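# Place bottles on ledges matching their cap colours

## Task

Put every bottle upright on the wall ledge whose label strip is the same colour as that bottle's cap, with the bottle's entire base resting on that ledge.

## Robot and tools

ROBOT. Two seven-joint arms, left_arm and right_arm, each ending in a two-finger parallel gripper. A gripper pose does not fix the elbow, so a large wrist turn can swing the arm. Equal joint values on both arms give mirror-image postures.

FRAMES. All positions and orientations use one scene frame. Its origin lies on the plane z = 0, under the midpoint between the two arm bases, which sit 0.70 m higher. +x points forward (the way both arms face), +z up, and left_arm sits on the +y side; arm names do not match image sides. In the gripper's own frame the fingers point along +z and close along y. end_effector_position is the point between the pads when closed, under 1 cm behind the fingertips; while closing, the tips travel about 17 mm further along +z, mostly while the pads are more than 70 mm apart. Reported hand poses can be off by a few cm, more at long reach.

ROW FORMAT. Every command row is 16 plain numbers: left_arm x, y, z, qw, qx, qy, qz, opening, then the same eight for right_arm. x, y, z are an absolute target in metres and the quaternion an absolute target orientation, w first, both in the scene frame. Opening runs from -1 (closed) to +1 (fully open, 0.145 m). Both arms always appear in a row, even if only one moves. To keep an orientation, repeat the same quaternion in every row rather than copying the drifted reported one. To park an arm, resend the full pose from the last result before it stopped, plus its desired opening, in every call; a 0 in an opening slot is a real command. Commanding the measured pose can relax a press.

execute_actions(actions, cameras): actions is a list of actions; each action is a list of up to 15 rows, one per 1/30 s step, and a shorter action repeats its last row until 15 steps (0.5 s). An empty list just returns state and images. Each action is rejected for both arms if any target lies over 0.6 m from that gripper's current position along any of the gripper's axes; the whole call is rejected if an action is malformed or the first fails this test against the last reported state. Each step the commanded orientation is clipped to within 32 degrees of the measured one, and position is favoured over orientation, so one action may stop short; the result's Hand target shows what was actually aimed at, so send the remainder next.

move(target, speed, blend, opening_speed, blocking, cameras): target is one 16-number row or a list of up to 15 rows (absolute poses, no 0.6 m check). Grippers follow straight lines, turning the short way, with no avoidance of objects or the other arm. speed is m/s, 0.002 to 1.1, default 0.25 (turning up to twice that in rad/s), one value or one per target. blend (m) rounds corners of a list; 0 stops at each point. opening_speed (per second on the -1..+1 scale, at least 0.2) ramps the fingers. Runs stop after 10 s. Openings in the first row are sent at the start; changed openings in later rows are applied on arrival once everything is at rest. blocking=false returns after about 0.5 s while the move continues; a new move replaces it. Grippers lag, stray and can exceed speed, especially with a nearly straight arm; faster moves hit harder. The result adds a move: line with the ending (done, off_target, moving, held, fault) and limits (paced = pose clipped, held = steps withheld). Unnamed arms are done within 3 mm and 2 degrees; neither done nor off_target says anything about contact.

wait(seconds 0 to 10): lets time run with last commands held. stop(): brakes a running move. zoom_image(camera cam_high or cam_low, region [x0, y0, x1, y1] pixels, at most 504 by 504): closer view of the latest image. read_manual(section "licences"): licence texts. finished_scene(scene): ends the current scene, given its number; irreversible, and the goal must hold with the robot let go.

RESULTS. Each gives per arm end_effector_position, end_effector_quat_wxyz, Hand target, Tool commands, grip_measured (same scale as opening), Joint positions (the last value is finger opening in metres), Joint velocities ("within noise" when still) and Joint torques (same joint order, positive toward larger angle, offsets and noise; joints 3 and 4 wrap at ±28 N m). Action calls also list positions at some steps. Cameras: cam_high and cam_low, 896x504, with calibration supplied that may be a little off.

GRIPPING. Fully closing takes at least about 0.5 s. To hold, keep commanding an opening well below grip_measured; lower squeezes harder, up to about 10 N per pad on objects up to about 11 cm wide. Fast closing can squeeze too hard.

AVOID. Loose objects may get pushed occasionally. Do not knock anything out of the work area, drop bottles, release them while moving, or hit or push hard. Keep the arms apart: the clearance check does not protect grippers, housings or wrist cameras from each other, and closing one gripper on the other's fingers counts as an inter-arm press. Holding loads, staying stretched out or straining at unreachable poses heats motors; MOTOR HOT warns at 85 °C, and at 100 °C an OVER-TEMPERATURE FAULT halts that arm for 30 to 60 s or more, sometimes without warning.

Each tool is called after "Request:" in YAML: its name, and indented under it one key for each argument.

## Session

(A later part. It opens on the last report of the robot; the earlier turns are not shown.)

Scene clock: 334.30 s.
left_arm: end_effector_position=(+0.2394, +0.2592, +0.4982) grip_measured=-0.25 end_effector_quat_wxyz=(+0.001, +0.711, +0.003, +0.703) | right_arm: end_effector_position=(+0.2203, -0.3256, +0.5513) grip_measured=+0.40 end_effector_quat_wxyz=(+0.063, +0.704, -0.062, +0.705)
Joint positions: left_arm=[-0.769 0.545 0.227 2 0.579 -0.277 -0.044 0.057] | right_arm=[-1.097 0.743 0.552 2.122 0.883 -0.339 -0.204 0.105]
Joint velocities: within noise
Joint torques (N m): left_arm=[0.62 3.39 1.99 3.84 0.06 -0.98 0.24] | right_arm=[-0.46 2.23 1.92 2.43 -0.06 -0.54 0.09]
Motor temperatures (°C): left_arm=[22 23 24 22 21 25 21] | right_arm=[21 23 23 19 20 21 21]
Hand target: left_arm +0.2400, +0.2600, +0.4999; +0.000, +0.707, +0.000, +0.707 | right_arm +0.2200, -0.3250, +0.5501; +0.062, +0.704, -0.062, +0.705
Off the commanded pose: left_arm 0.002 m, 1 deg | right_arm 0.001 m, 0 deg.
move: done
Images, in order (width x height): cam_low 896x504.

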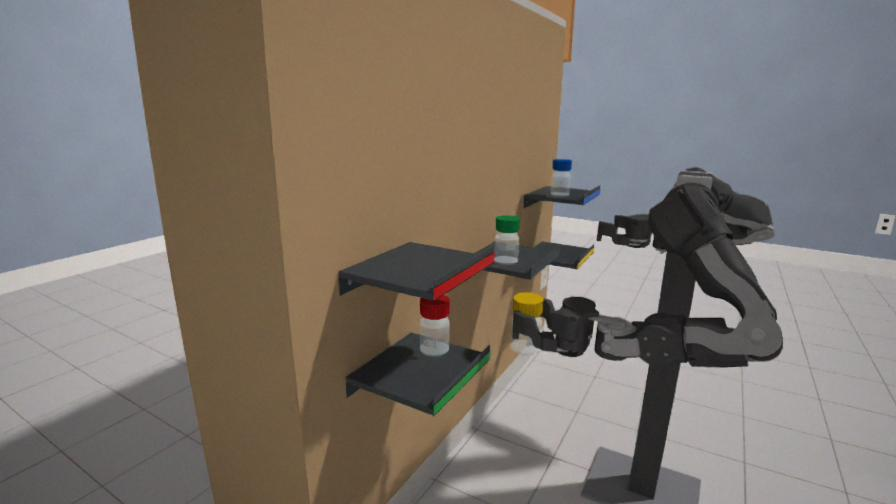

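Request:
move:
  target:
    - [0.25,0.20,0.57,0.153,0.690,-0.153,0.690,-0.7,0.22,-0.325,0.55,0.0616,0.7044,-0.0616,0.7044,0.4]
    - [0.262,0.06,0.613,0.3265,0.627,-0.3265,0.627,-0.7,0.22,-0.325,0.55,0.0616,0.7044,-0.0616,0.7044,0.4]
    - [0.385,-0.07,0.61,0.2706,0.6533,-0.2706,0.6533,-0.7,0.22,-0.325,0.55,0.0616,0.7044,-0.0616,0.7044,0.4]
  speed: 0.22
  blend: [0.03,0.01,0]

Request:
zoom_image:
  camera: "cam_high"
  region: [440, 230, 580, 340]

Request:
zoom_image:
  camera: "cam_low"
  region: [440, 180, 620, 320]

Scene clock: 348.30 s.
left_arm: end_effector_position=(+0.3837, -0.0710, +0.6093) grip_measured=-0.25 end_effector_quat_wxyz=(+0.271, +0.655, -0.274, +0.650) | right_arm: end_effector_position=(+0.2203, -0.3256, +0.5513) grip_measured=+0.40 end_effector_quat_wxyz=(+0.063, +0.704, -0.062, +0.705)
Joint positions: left_arm=[0.681 0.187 -0.77 1.608 0.624 0.397 -0.05 0.057] | right_arm=[-1.097 0.743 0.552 2.122 0.883 -0.339 -0.204 0.105]
Joint velocities: within noise
Joint torques (N m): left_arm=[8.14 -1.49 2.28 3.77 0.05 -0.95 0] | right_arm=[-0.38 2.36 1.91 2.43 -0.05 -0.55 0.09]
Motor temperatures (°C): left_arm=[22 23 24 22 21 25 21] | right_arm=[21 23 23 19 20 21 21]
Hand target: left_arm +0.3850, -0.0700, +0.6101; +0.271, +0.653, -0.271, +0.653 | right_arm +0.2200, -0.3250, +0.5501; +0.062, +0.704, -0.062, +0.705
Off the commanded pose: left_arm 0.002 m, 1 deg | right_arm 0.001 m, 0 deg.
move: done

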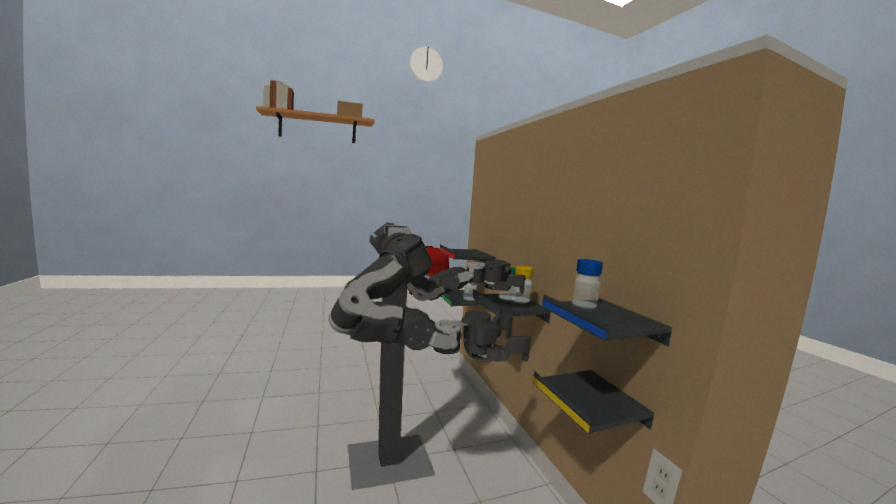

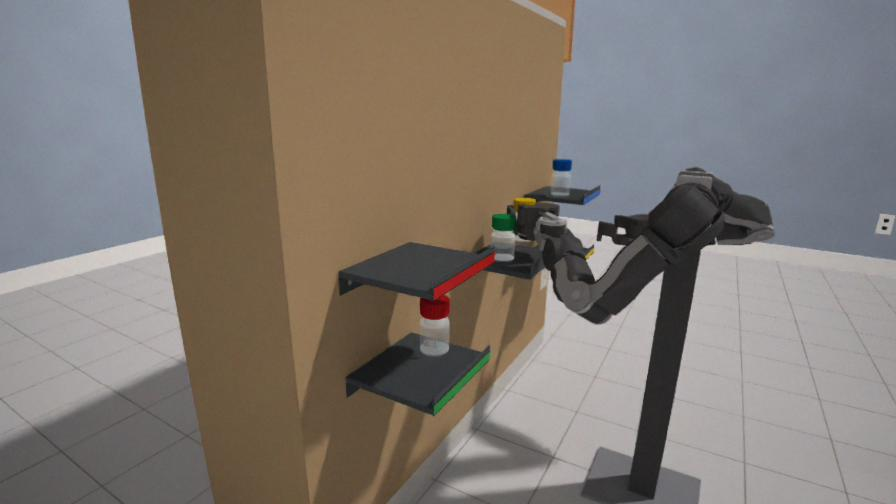

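Scaled by 3.600 from the camera's 896x504 image, which has a finer 1280x720 frame.

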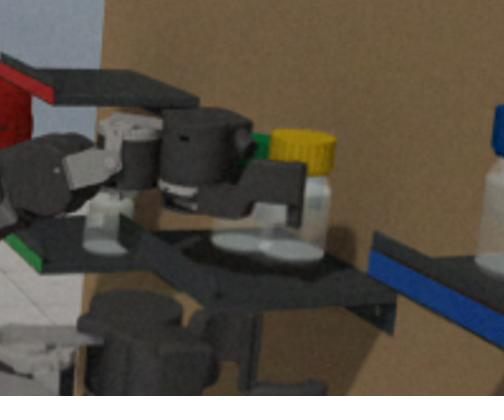

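Scaled by 2.800 from the camera's 896x504 image, which has a finer 1280x720 frame.

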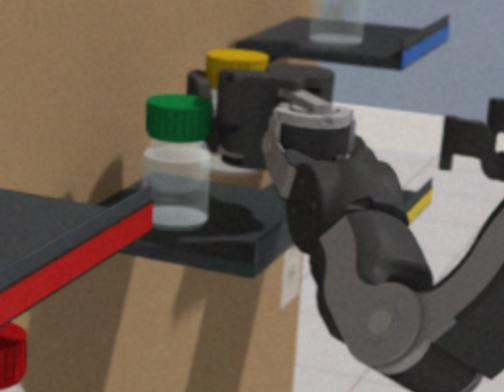

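Request:
move:
  target:
    - [0.385,-0.07,0.596,0.2706,0.6533,-0.2706,0.6533,-0.7,0.22,-0.325,0.55,0.0616,0.7044,-0.0616,0.7044,0.4]
    - [0.385,-0.07,0.582,0.2706,0.6533,-0.2706,0.6533,-0.7,0.22,-0.325,0.55,0.0616,0.7044,-0.0616,0.7044,0.4]
  speed: [0.1,0.02]
  cameras: ["cam_high"]

Request:
zoom_image:
  camera: "cam_high"
  region: [440, 230, 580, 340]

Scene clock: 363.43 s.
left_arm: end_effector_position=(+0.3855, -0.0699, +0.5858) grip_measured=-0.25 end_effector_quat_wxyz=(+0.270, +0.652, -0.269, +0.656) | right_arm: end_effector_position=(+0.2203, -0.3256, +0.5513) grip_measured=+0.40 end_effector_quat_wxyz=(+0.063, +0.704, -0.062, +0.705)
Joint positions: left_arm=[0.633 0.193 -0.795 1.552 0.586 0.286 -0.032 0.057] | right_arm=[-1.097 0.743 0.552 2.122 0.883 -0.339 -0.204 0.105]
Joint velocities: within noise
Joint torques (N m): left_arm=[7.4 -0.86 1.06 3.44 0.08 -0.8 0.21] | right_arm=[-0.49 2.39 1.98 2.39 -0.07 -0.55 0.11]
Motor temperatures (°C): left_arm=[24 22 24 22 21 26 21] | right_arm=[21 23 23 19 20 21 21]
Hand target: left_arm +0.3850, -0.0700, +0.5820; +0.271, +0.653, -0.271, +0.653 | right_arm +0.2200, -0.3250, +0.5501; +0.062, +0.704, -0.062, +0.705
Off the commanded pose: left_arm 0.004 m, 0 deg | right_arm 0.001 m, 0 deg.
move: off_target (left_arm)
Images, in order (width x height): cam_high 896x504.

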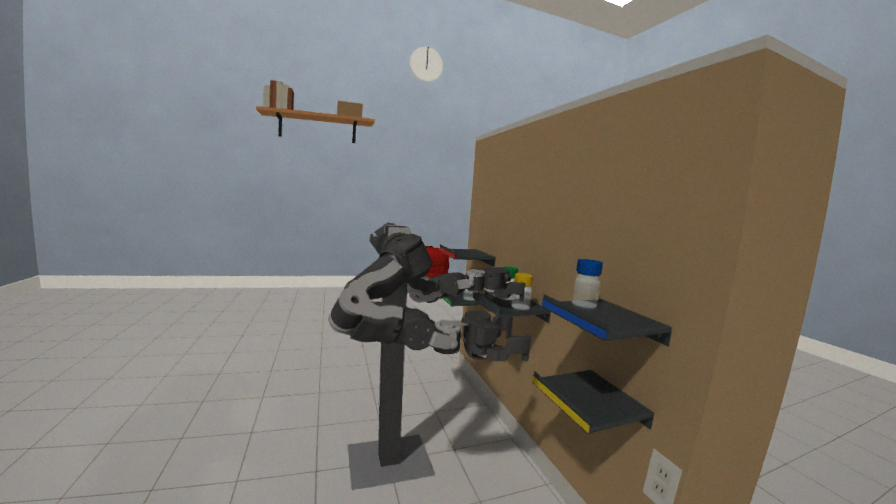

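Scaled by 3.600 from the camera's 896x504 image, which has a finer 1280x720 frame.

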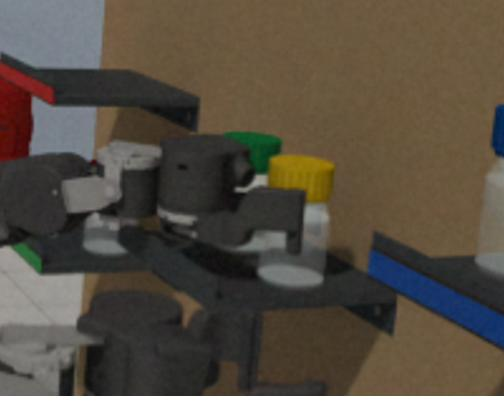

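Request:
move:
  target:
    - [0.385,-0.07,0.5865,0.2706,0.6533,-0.2706,0.6533,0.1,0.22,-0.30,0.57,0.0616,0.7044,-0.0616,0.7044,0.6]
    - [0.315,0.0,0.59,0.2706,0.6533,-0.2706,0.6533,0.1,0.23,-0.26,0.58,-0.0616,0.7044,0.0616,0.7044,0.6]
    - [0.262,0.06,0.605,0.3265,0.627,-0.3265,0.627,0.1,0.24,-0.22,0.585,-0.2126,0.6744,0.2126,0.6744,0.6]
    - [0.25,0.22,0.55,0.153,0.690,-0.153,0.690,0.1,0.25,-0.18,0.585,-0.2126,0.6744,0.2126,0.6744,0.6]
    - [0.22,0.33,0.487,-0.0616,0.7044,0.0616,0.7044,0.7,0.275,-0.147,0.585,-0.2126,0.6744,0.2126,0.6744,0.6]
  speed: [0.1,0.12,0.2,0.3,0.3]
  blend: [0,0.01,0.02,0.03,0]
  opening_speed: 1.3

Request:
zoom_image:
  camera: "cam_high"
  region: [440, 230, 580, 340]

Request:
zoom_image:
  camera: "cam_low"
  region: [400, 190, 620, 390]

Scene clock: 401.40 s.
left_arm: end_effector_position=(+0.2207, +0.3283, +0.4884) grip_measured=+0.70 end_effector_quat_wxyz=(-0.059, +0.704, +0.058, +0.706) | right_arm: end_effector_position=(+0.2740, -0.1462, +0.5842) grip_measured=+0.60 end_effector_quat_wxyz=(-0.214, +0.675, +0.215, +0.672)
Joint positions: left_arm=[-0.834 0.57 0.358 1.849 0.708 -0.403 -0.018 0.125] | right_arm=[-0.993 1.72 0.249 2.19 1.149 -0.639 -0.239 0.119]
Joint velocities: within noise
Joint torques (N m): left_arm=[-0.12 2.73 1.76 3.25 0.09 -0.65 -0.04] | right_arm=[2.7 3.18 3.36 1.44 0.06 -0.53 -0.14]
Motor temperatures (°C): left_arm=[24 22 24 22 21 26 21] | right_arm=[21 23 23 19 20 21 21]
Hand target: left_arm +0.2200, +0.3300, +0.4870; -0.062, +0.704, +0.062, +0.704 | right_arm +0.2750, -0.1470, +0.5850; -0.213, +0.674, +0.213, +0.674
Off the commanded pose: left_arm 0.002 m, 1 deg | right_arm 0.002 m, 0 deg.
move: done

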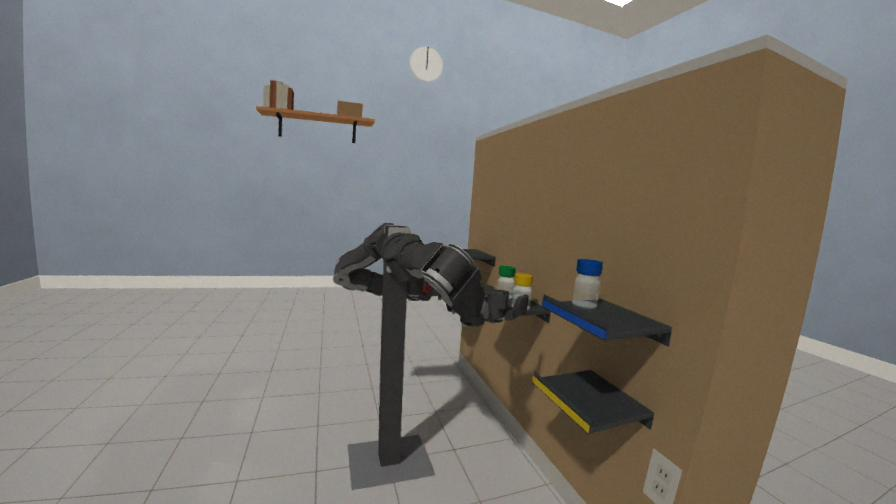

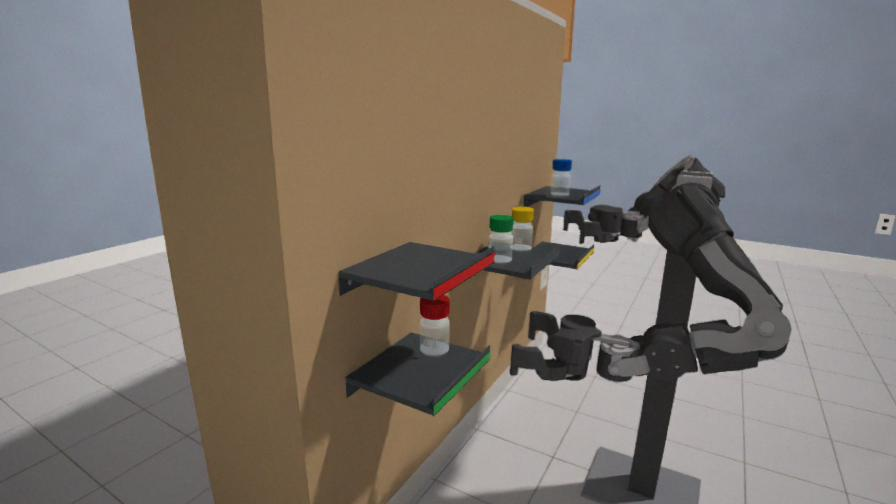

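Scaled by 3.600 from the camera's 896x504 image, which has a finer 1280x720 frame.

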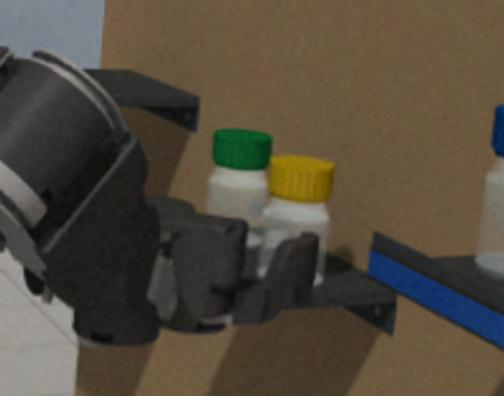

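Scaled by 2.291 from the camera's 896x504 image, which has a finer 1280x720 frame.

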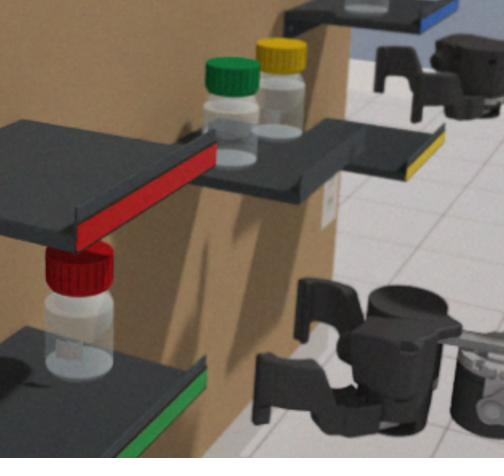

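Request:
move:
  target:
    - [0.393,0.360,0.487,-0.0616,0.7044,0.0616,0.7044,0.7,0.388,-0.068,0.585,-0.2126,0.6744,0.2126,0.6744,0.6]
    - [0.393,0.360,0.487,-0.0616,0.7044,0.0616,0.7044,-0.7,0.388,-0.068,0.585,-0.2126,0.6744,0.2126,0.6744,-0.7]
  speed: 0.16
  opening_speed: 1.3

Request:
zoom_image:
  camera: "cam_high"
  region: [440, 230, 580, 340]

Scene clock: 419.07 s.
left_arm: end_effector_position=(+0.3937, +0.3607, +0.4907) grip_measured=-0.37 end_effector_quat_wxyz=(-0.063, +0.701, +0.061, +0.707) | right_arm: end_effector_position=(+0.3476, -0.1066, +0.6023) grip_measured=-0.70 end_effector_quat_wxyz=(-0.221, +0.731, +0.267, +0.587)
Joint positions: left_arm=[0.141 0.681 -0.055 1.204 0.694 -0.186 0.014 0.048] | right_arm=[-1.31 1.998 0.949 1.969 1.551 -0.182 -0.084 0.023]
Joint velocities: within noise
Joint torques (N m): left_arm=[5.39 5.16 1.42 3.47 0.15 -0.66 0.14] | right_arm=[4.55 1.02 5.23 0.46 0.14 -0.32 0.17]
Motor temperatures (°C): left_arm=[23 22 24 22 21 26 21] | right_arm=[21 23 23 19 20 21 21]
Hand target: left_arm +0.3930, +0.3600, +0.4870; -0.062, +0.704, +0.062, +0.704 | right_arm +0.3474, -0.1060, +0.6026; -0.223, +0.731, +0.268, +0.586
Off the commanded pose: left_arm 0.004 m, 1 deg | right_arm 0.059 m, 13 deg.
joint read past its limit (right arm) — joint 2 (shoulder roll), upper limit.
joint sent to its limit (right arm) — joint 1 (shoulder pitch), lower limit; joint 2 (shoulder roll), upper limit. The joint targets are off in position and orientation.
move: off_target (left_arm, right_arm); target 2's new opening was sent with right_arm's hand 0.059 m and 13 deg from that target

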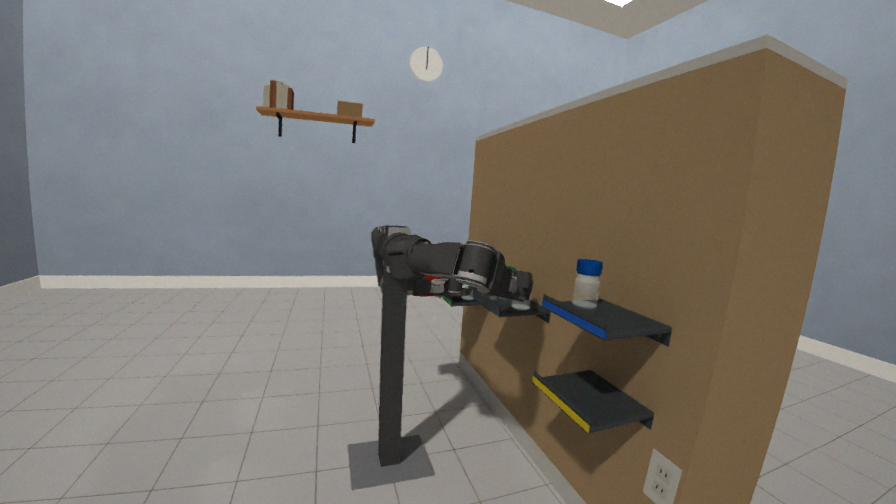

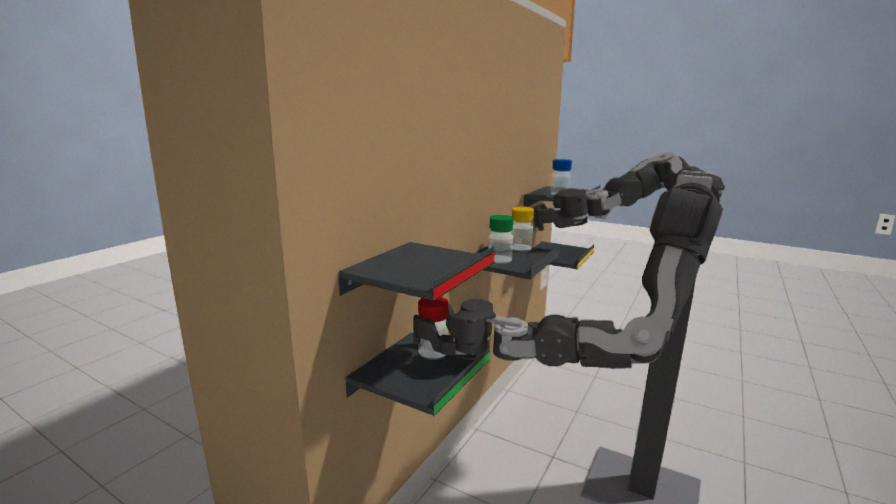

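Scaled by 3.600 from the camera's 896x504 image, which has a finer 1280x720 frame.

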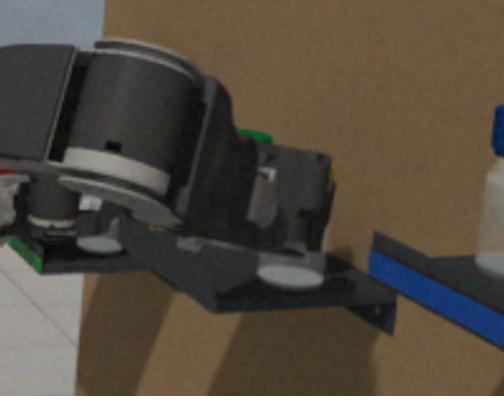

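Request:
move:
  target:
    - [0.393,0.360,0.519,-0.0616,0.7044,0.0616,0.7044,-0.7,0.275,-0.16,0.61,-0.2126,0.6744,0.2126,0.6744,-0.7]
    - [0.22,0.333,0.519,-0.0616,0.7044,0.0616,0.7044,-0.7,0.25,-0.23,0.57,-0.153,0.690,0.153,0.690,0.6]
    - [0.245,0.335,0.61,-0.0616,0.7044,0.0616,0.7044,-0.7,0.20,-0.42,0.48,0.220,0.757,-0.314,0.530,0.6]
    - [0.255,0.337,0.725,-0.0616,0.7044,0.0616,0.7044,-0.7,0.12,-0.58,0.46,0.336,0.661,-0.508,0.438,0.6]
    - [0.39,0.360,0.72,-0.0616,0.7044,0.0616,0.7044,-0.7,0.14,-0.44,0.24,0.157,0.82,-0.483,0.266,0.6]
  speed: [0.2,0.25,0.35,0.35,0.35]
  blend: [0.01,0.03,0.03,0.02,0]

Request:
zoom_image:
  camera: "cam_low"
  region: [340, 130, 580, 330]

Scene clock: 460.83 s.
left_arm: end_effector_position=(+0.3901, +0.3591, +0.7190) grip_measured=-0.37 end_effector_quat_wxyz=(-0.063, +0.705, +0.056, +0.704) | right_arm: end_effector_position=(+0.1397, -0.4406, +0.2404) grip_measured=+0.60 end_effector_quat_wxyz=(+0.158, +0.817, -0.486, +0.267)
Joint positions: left_arm=[-1.407 1.653 1.5 1.68 1.584 0.096 -0.36 0.048] | right_arm=[-0.222 0.689 -0.188 0.878 1.486 0.01 -0.404 0.119]
Joint velocities: within noise
Joint torques (N m): left_arm=[5.02 1.49 4.38 0.02 0.01 -0.76 -0.05] | right_arm=[1.2 6.61 1.26 1.48 -0.12 -0.12 0.2]
Motor temperatures (°C): left_arm=[23 23 24 22 21 26 21] | right_arm=[22 23 24 19 20 21 21]
Hand target: left_arm +0.3900, +0.3600, +0.7199; -0.064, +0.704, +0.059, +0.705 | right_arm +0.1399, -0.4400, +0.2399; +0.157, +0.819, -0.483, +0.266
Off the commanded pose: left_arm 0.001 m, 1 deg | right_arm 0.001 m, 0 deg.
joint sent to its limit (left arm) — joint 1 (shoulder pitch), lower limit; joint 5 (forearm roll), upper limit. The joint targets still meet the commanded pose.
move: done; blend cut to 0 m at target 2

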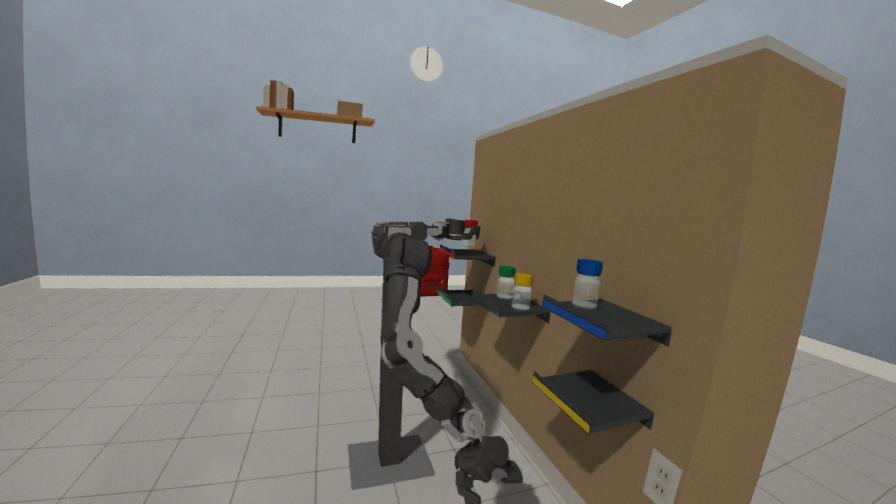

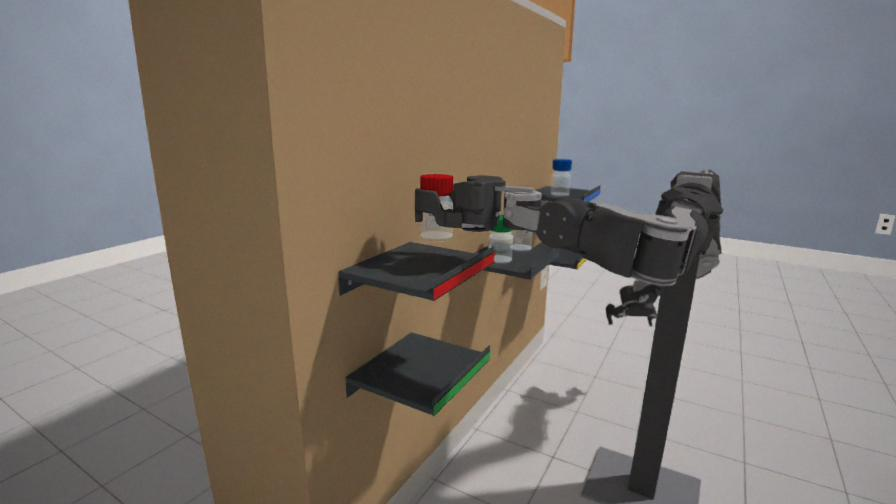

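Scaled by 2.100 from the camera's 896x504 image, which has a finer 1280x720 frame.

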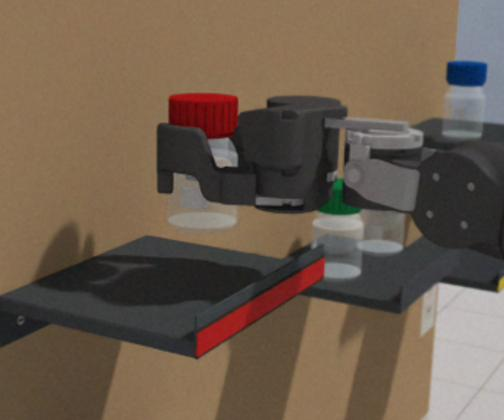

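Request:
move:
  target:
    - [0.39,0.36,0.697,-0.0616,0.7044,0.0616,0.7044,-0.7,0.14,-0.44,0.24,-0.139,0.037,-0.951,0.276,0.6]
    - [0.39,0.36,0.69,-0.0616,0.7044,0.0616,0.7044,-0.7,0.14,-0.44,0.24,0.157,0.82,-0.483,0.266,0.6]
    - [0.39,0.36,0.685,-0.0616,0.7044,0.0616,0.7044,-0.7,0.14,-0.44,0.24,-0.139,0.037,-0.951,0.276,0.6]
    - [0.39,0.36,0.681,-0.0616,0.7044,0.0616,0.7044,-0.7,0.14,-0.44,0.24,0.157,0.82,-0.483,0.266,0.6]
  speed: 0.7

Request:
zoom_image:
  camera: "cam_low"
  region: [340, 130, 580, 330]

Scene clock: 480.20 s.
left_arm: end_effector_position=(+0.3900, +0.3593, +0.6838) grip_measured=-0.37 end_effector_quat_wxyz=(-0.059, +0.703, +0.061, +0.707) | right_arm: end_effector_position=(+0.1403, -0.4407, +0.2407) grip_measured=+0.60 end_effector_quat_wxyz=(+0.158, +0.817, -0.486, +0.268)
Joint positions: left_arm=[-1.407 1.652 1.332 1.684 1.577 -0.083 -0.362 0.048] | right_arm=[-0.207 0.468 0.288 0.877 0.997 0.222 -0.331 0.119]
Joint velocities: within noise
Joint torques (N m): left_arm=[5.02 1.7 2.56 0.01 -0.12 -0.71 -0.04] | right_arm=[0.88 6.34 0.62 2.59 -0.08 -0.16 0.21]
Motor temperatures (°C): left_arm=[23 22 25 22 21 26 21] | right_arm=[21 24 23 19 20 20 21]
Hand target: left_arm +0.3900, +0.3600, +0.6810; -0.062, +0.704, +0.061, +0.704 | right_arm +0.1400, -0.4400, +0.2400; +0.157, +0.819, -0.483, +0.266
Off the commanded pose: left_arm 0.003 m, 0 deg | right_arm 0.001 m, 1 deg.
joint sent to its limit (left arm) — joint 1 (shoulder pitch), lower limit. The joint targets still meet the commanded pose.
move: done

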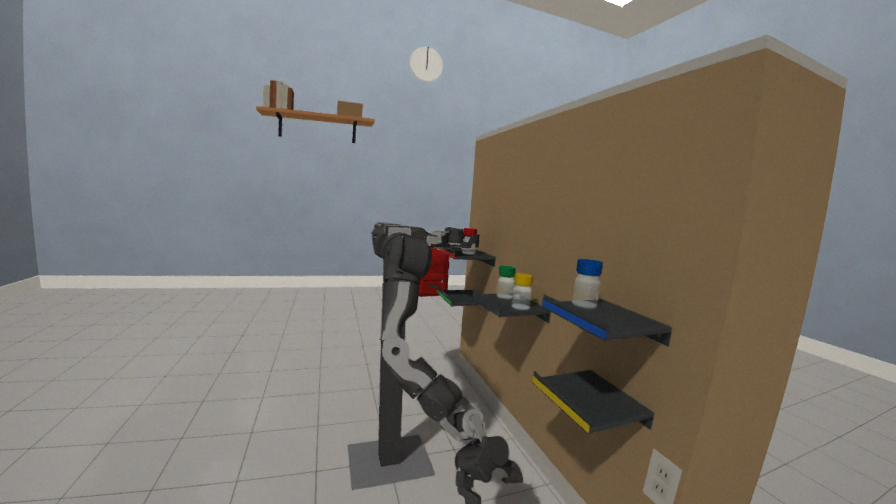

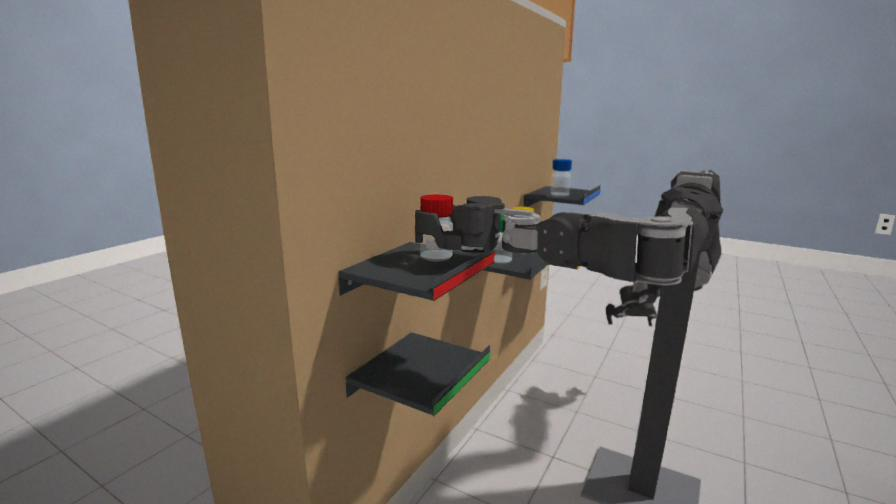

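Scaled by 2.100 from the camera's 896x504 image, which has a finer 1280x720 frame.

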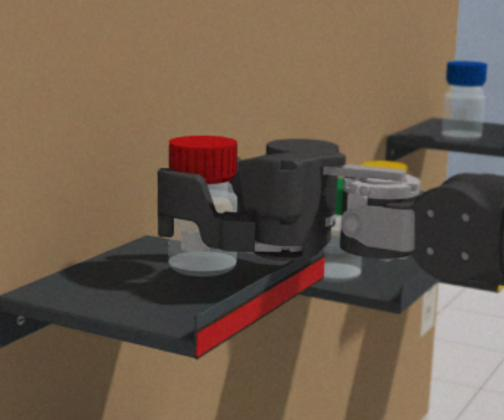

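Request:
move:
  target:
    - [0.39,0.36,0.679,-0.0616,0.7044,0.0616,0.7044,-0.7,0.22,-0.29,0.36,0.072,0.924,-0.222,0.300,0.6]
    - [0.39,0.36,0.677,-0.0616,0.7044,0.0616,0.7044,-0.7,0.24,-0.26,0.50,0,0.7071,0,0.7071,0.6]
    - [0.39,0.36,0.674,-0.0616,0.7044,0.0616,0.7044,-0.7,0.25,-0.21,0.57,-0.153,0.690,0.153,0.690,0.6]
    - [0.39,0.36,0.672,-0.0616,0.7044,0.0616,0.7044,-0.7,0.275,-0.183,0.587,-0.2706,0.6533,0.2706,0.6533,0.6]
  speed: 0.35
  blend: [0.03,0.03,0.02,0]

Request:
zoom_image:
  camera: "cam_low"
  region: [340, 130, 620, 330]

Scene clock: 505.67 s.
left_arm: end_effector_position=(+0.3899, +0.3595, +0.6826) grip_measured=-0.38 end_effector_quat_wxyz=(-0.059, +0.690, +0.062, +0.718) | right_arm: end_effector_position=(+0.2757, -0.1834, +0.5878) grip_measured=+0.60 end_effector_quat_wxyz=(-0.268, +0.654, +0.271, +0.654)
Joint positions: left_arm=[-1.4 1.655 1.293 1.681 1.566 -0.149 -0.363 0.047] | right_arm=[-0.688 1.33 0.263 1.968 1.21 -0.321 0.439 0.119]
Joint velocities: within noise
Joint torques (N m): left_arm=[4.26 1.89 1.36 0.05 0.09 0.02 -0.02] | right_arm=[2.31 4.73 2.59 1.4 0.42 -0.5 0.16]
Motor temperatures (°C): left_arm=[23 22 25 21 21 26 21] | right_arm=[21 24 23 19 20 20 21]
Hand target: left_arm +0.3898, +0.3600, +0.6722; -0.062, +0.704, +0.062, +0.705 | right_arm +0.2750, -0.1830, +0.5870; -0.271, +0.653, +0.271, +0.653
Off the commanded pose: left_arm 0.011 m, 2 deg | right_arm 0.001 m, 0 deg.
move: off_target (left_arm)

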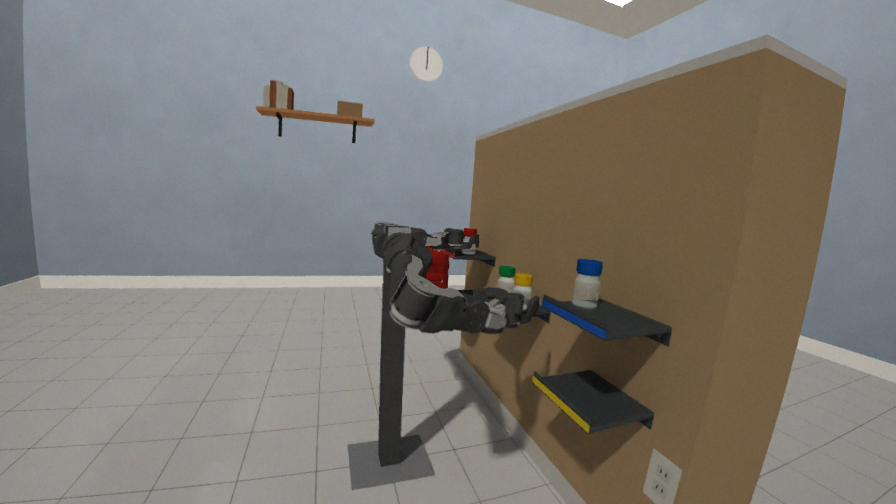

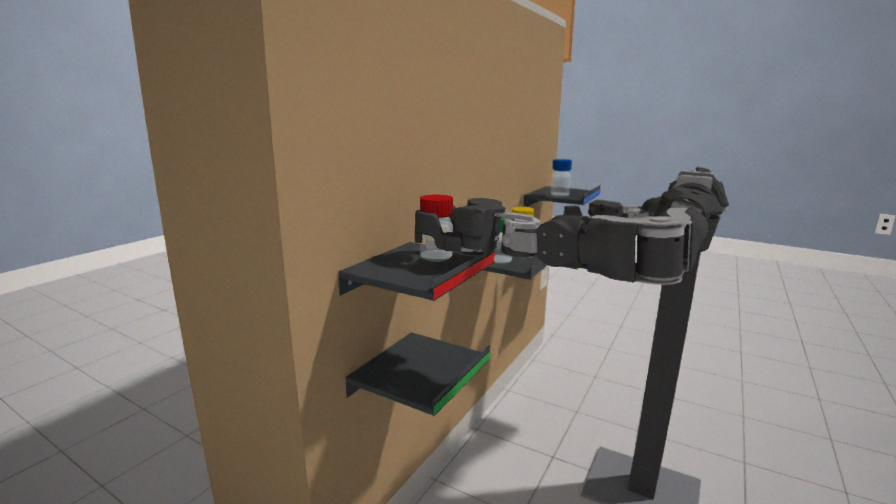

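Scaled by 1.800 from the camera's 896x504 image, which has a finer 1280x720 frame.

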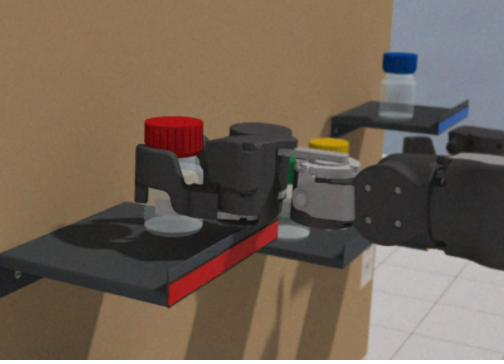

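Request:
move:
  target:
    - [0.39,0.36,0.683,-0.0616,0.7044,0.0616,0.7044,0.4,0.275,-0.183,0.587,-0.2706,0.6533,0.2706,0.6533,0.6]
    - [0.32,0.348,0.686,-0.0616,0.7044,0.0616,0.7044,0.4,0.335,-0.123,0.587,-0.2706,0.6533,0.2706,0.6533,0.6]
    - [0.25,0.335,0.69,-0.0616,0.7044,0.0616,0.7044,0.4,0.391,-0.067,0.587,-0.2706,0.6533,0.2706,0.6533,0.6]
    - [0.25,0.335,0.69,-0.0616,0.7044,0.0616,0.7044,0.4,0.391,-0.067,0.587,-0.2706,0.6533,0.2706,0.6533,-0.7]
  speed: [0.15,0.15,0.15,0.2]
  opening_speed: 1.3

Request:
zoom_image:
  camera: "cam_high"
  region: [440, 230, 580, 340]

Request:
zoom_image:
  camera: "cam_low"
  region: [340, 130, 620, 330]

Scene clock: 525.90 s.
left_arm: end_effector_position=(+0.2498, +0.3354, +0.6901) grip_measured=+0.40 end_effector_quat_wxyz=(-0.062, +0.703, +0.064, +0.705) | right_arm: end_effector_position=(+0.3905, -0.0664, +0.5898) grip_measured=-0.28 end_effector_quat_wxyz=(-0.273, +0.649, +0.272, +0.656)
Joint positions: left_arm=[-1.369 0.955 1.417 2.305 1.494 0.083 -0.303 0.105] | right_arm=[0.578 0.685 -0.648 1.64 0.867 0.152 0.248 0.054]
Joint velocities: within noise
Joint torques (N m): left_arm=[0.07 1.57 3.03 0.49 -0.03 -0.52 0.23] | right_arm=[5.1 2.02 3.04 2.61 0.21 -0.32 -0.16]
Motor temperatures (°C): left_arm=[23 22 25 21 21 25 21] | right_arm=[21 24 23 19 20 20 21]
Hand target: left_arm +0.2500, +0.3350, +0.6900; -0.062, +0.704, +0.062, +0.704 | right_arm +0.3910, -0.0670, +0.5870; -0.271, +0.653, +0.271, +0.653
Off the commanded pose: left_arm 0.000 m, 0 deg | right_arm 0.003 m, 1 deg.
move: done

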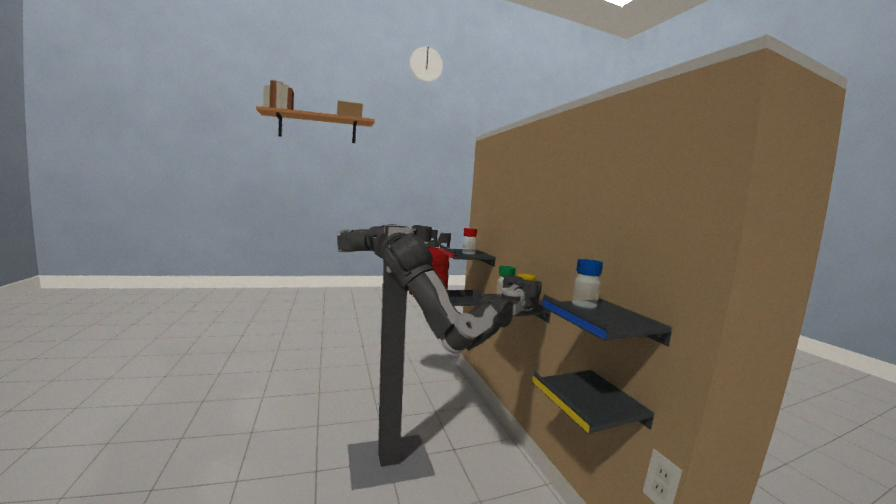

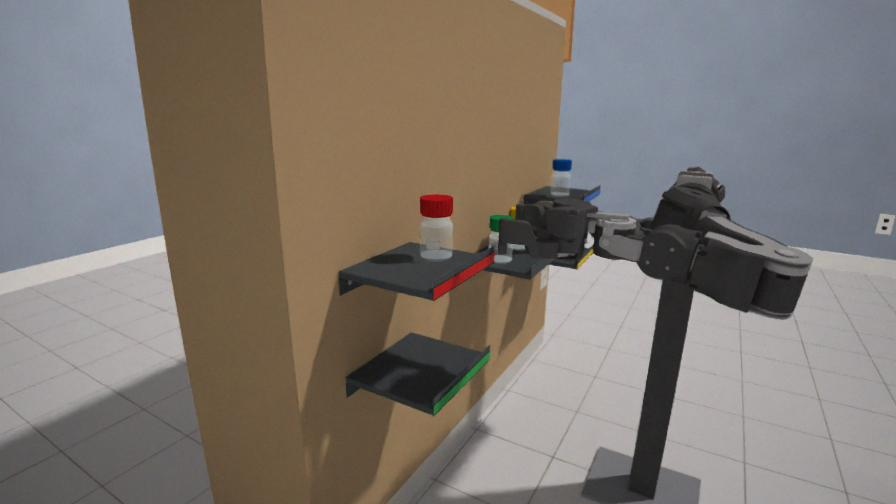

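Scaled by 3.600 from the camera's 896x504 image, which has a finer 1280x720 frame.

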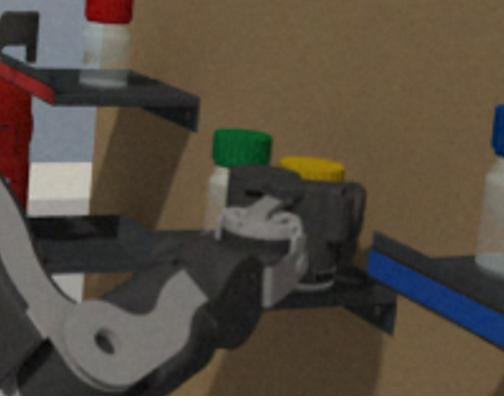

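Scaled by 1.800 from the camera's 896x504 image, which has a finer 1280x720 frame.

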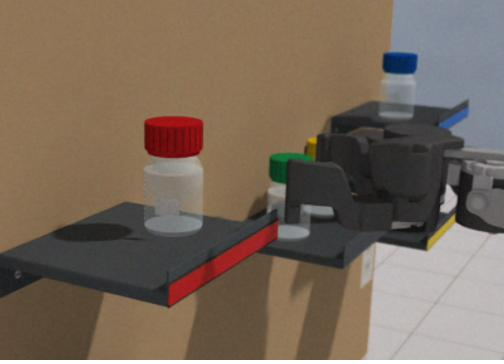

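Request:
move:
  target:
    - [0.25,0.335,0.67,-0.0616,0.7044,0.0616,0.7044,0.4,0.391,-0.067,0.619,-0.2706,0.6533,0.2706,0.6533,-0.7]
    - [0.20,0.42,0.50,-0.220,0.757,0.314,0.530,0.4,0.275,-0.183,0.619,-0.2706,0.6533,0.2706,0.6533,-0.7]
    - [0.12,0.58,0.46,-0.336,0.661,0.508,0.438,0.4,0.24,-0.25,0.56,-0.1228,0.6964,0.1228,0.6964,-0.7]
    - [0.14,0.44,0.24,-0.157,0.82,0.483,0.266,0.4,0.215,-0.325,0.518,0.0616,0.7044,-0.0616,0.7044,-0.7]
    - [0.14,0.44,0.24,0.139,0.037,0.951,0.276,0.4,0.382,-0.353,0.518,0.0616,0.7044,-0.0616,0.7044,-0.7]
    - [0.14,0.44,0.24,-0.157,0.82,0.483,0.266,0.4,0.382,-0.353,0.506,0.0616,0.7044,-0.0616,0.7044,-0.7]
  speed: [0.15,0.3,0.35,0.35,0.7,0.7]
  blend: [0.01,0.02,0.03,0.02,0,0]

Request:
zoom_image:
  camera: "cam_high"
  region: [500, 260, 680, 440]

Scene clock: 556.47 s.
left_arm: end_effector_position=(+0.1412, +0.4402, +0.2408) grip_measured=+0.40 end_effector_quat_wxyz=(-0.157, +0.817, +0.485, +0.268) | right_arm: end_effector_position=(+0.3808, -0.3548, +0.5040) grip_measured=-0.28 end_effector_quat_wxyz=(+0.064, +0.708, -0.065, +0.700)
Joint positions: left_arm=[-0.205 0.463 0.296 0.879 0.986 0.227 -0.329 0.105] | right_arm=[0.07 0.523 0.22 1.366 0.49 0.01 0.109 0.054]
Joint velocities: within noise
Joint torques (N m): left_arm=[1.23 6.18 0.42 3.1 -0.04 -0.31 0.27] | right_arm=[4.76 4.89 1.39 3.71 0.18 -0.78 0.18]
Motor temperatures (°C): left_arm=[22 22 25 21 21 25 21] | right_arm=[22 23 23 20 20 21 21]
Hand target: left_arm +0.1401, +0.4399, +0.2400; -0.157, +0.820, +0.483, +0.266 | right_arm +0.3820, -0.3529, +0.5059; +0.062, +0.705, -0.062, +0.704
Off the commanded pose: left_arm 0.001 m, 0 deg | right_arm 0.003 m, 1 deg.
move: done

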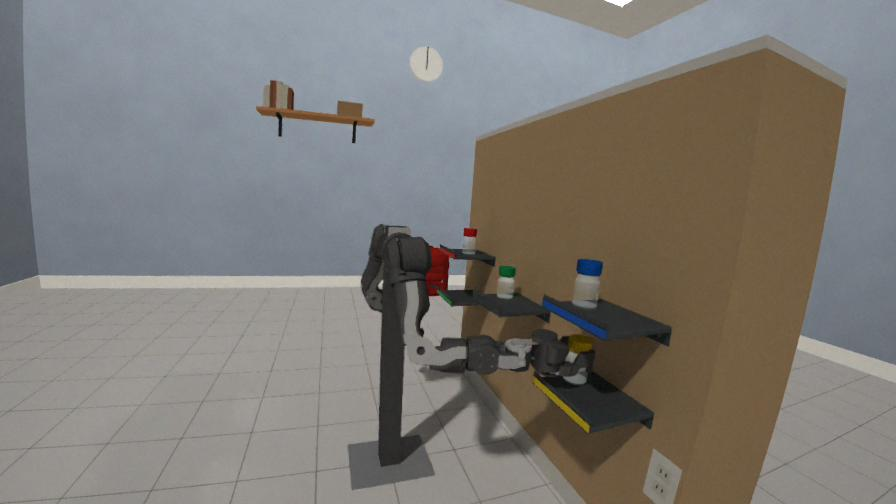

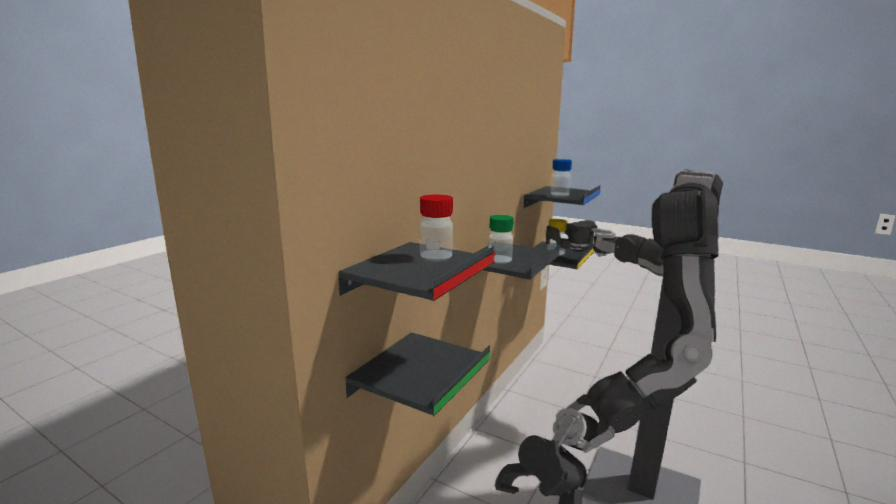

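Scaled by 2.800 from the camera's 896x504 image, which has a finer 1280x720 frame.

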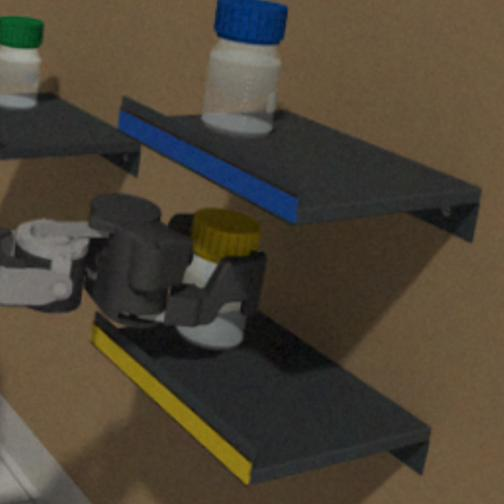

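Request:
move:
  target:
    - [0.22,0.29,0.36,-0.072,0.924,0.222,0.300,0.5,0.382,-0.353,0.5,0.0616,0.7044,-0.0616,0.7044,-0.7]
    - [0.24,0.26,0.50,0,0.7071,0,0.7071,0.5,0.382,-0.353,0.495,0.0616,0.7044,-0.0616,0.7044,-0.7]
    - [0.25,0.22,0.56,0.153,0.690,-0.153,0.690,0.5,0.382,-0.353,0.490,0.0616,0.7044,-0.0616,0.7044,-0.7]
    - [0.276,0.182,0.586,0.2706,0.6533,-0.2706,0.6533,0.5,0.382,-0.353,0.486,0.0616,0.7044,-0.0616,0.7044,-0.7]
  speed: 0.35
  blend: [0.03,0.03,0.02,0]

Request:
zoom_image:
  camera: "cam_high"
  region: [500, 260, 680, 440]

Scene clock: 576.90 s.
left_arm: end_effector_position=(+0.2765, +0.1818, +0.5873) grip_measured=+0.50 end_effector_quat_wxyz=(+0.269, +0.653, -0.271, +0.655) | right_arm: end_effector_position=(+0.3822, -0.3551, +0.4936) grip_measured=-0.28 end_effector_quat_wxyz=(+0.067, +0.695, -0.061, +0.713)
Joint positions: left_arm=[-0.651 1.325 0.226 1.967 1.204 -0.318 0.435 0.112] | right_arm=[0.085 0.506 0.202 1.287 0.472 -0.098 0.129 0.054]
Joint velocities: within noise
Joint torques (N m): left_arm=[3.1 4.81 2.04 1.57 0.4 -0.61 0.22] | right_arm=[3.57 4.55 0.57 2.52 0.25 -0.06 0.14]
Motor temperatures (°C): left_arm=[22 23 24 22 21 25 21] | right_arm=[22 24 23 20 20 21 21]
Hand target: left_arm +0.2760, +0.1820, +0.5860; +0.271, +0.653, -0.271, +0.653 | right_arm +0.3819, -0.3529, +0.4861; +0.062, +0.704, -0.061, +0.704
Off the commanded pose: left_arm 0.001 m, 0 deg | right_arm 0.008 m, 2 deg.
move: off_target (right_arm)

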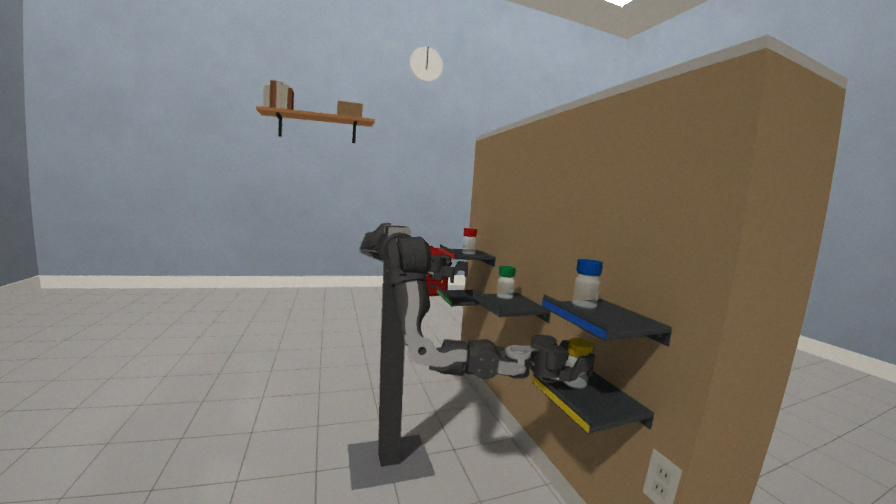

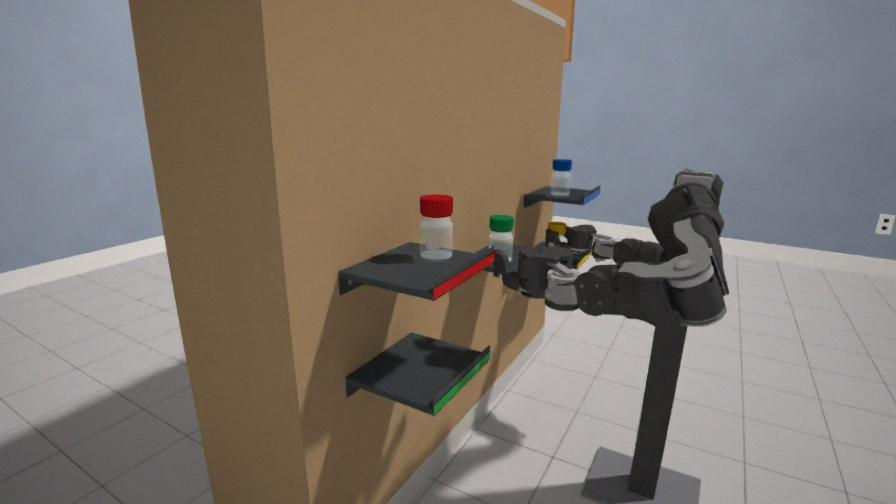

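Scaled by 2.800 from the camera's 896x504 image, which has a finer 1280x720 frame.

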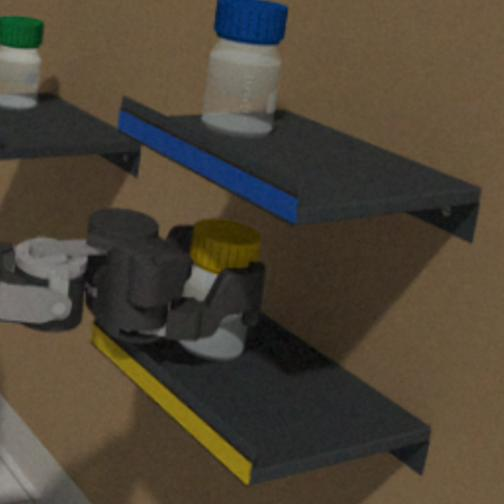

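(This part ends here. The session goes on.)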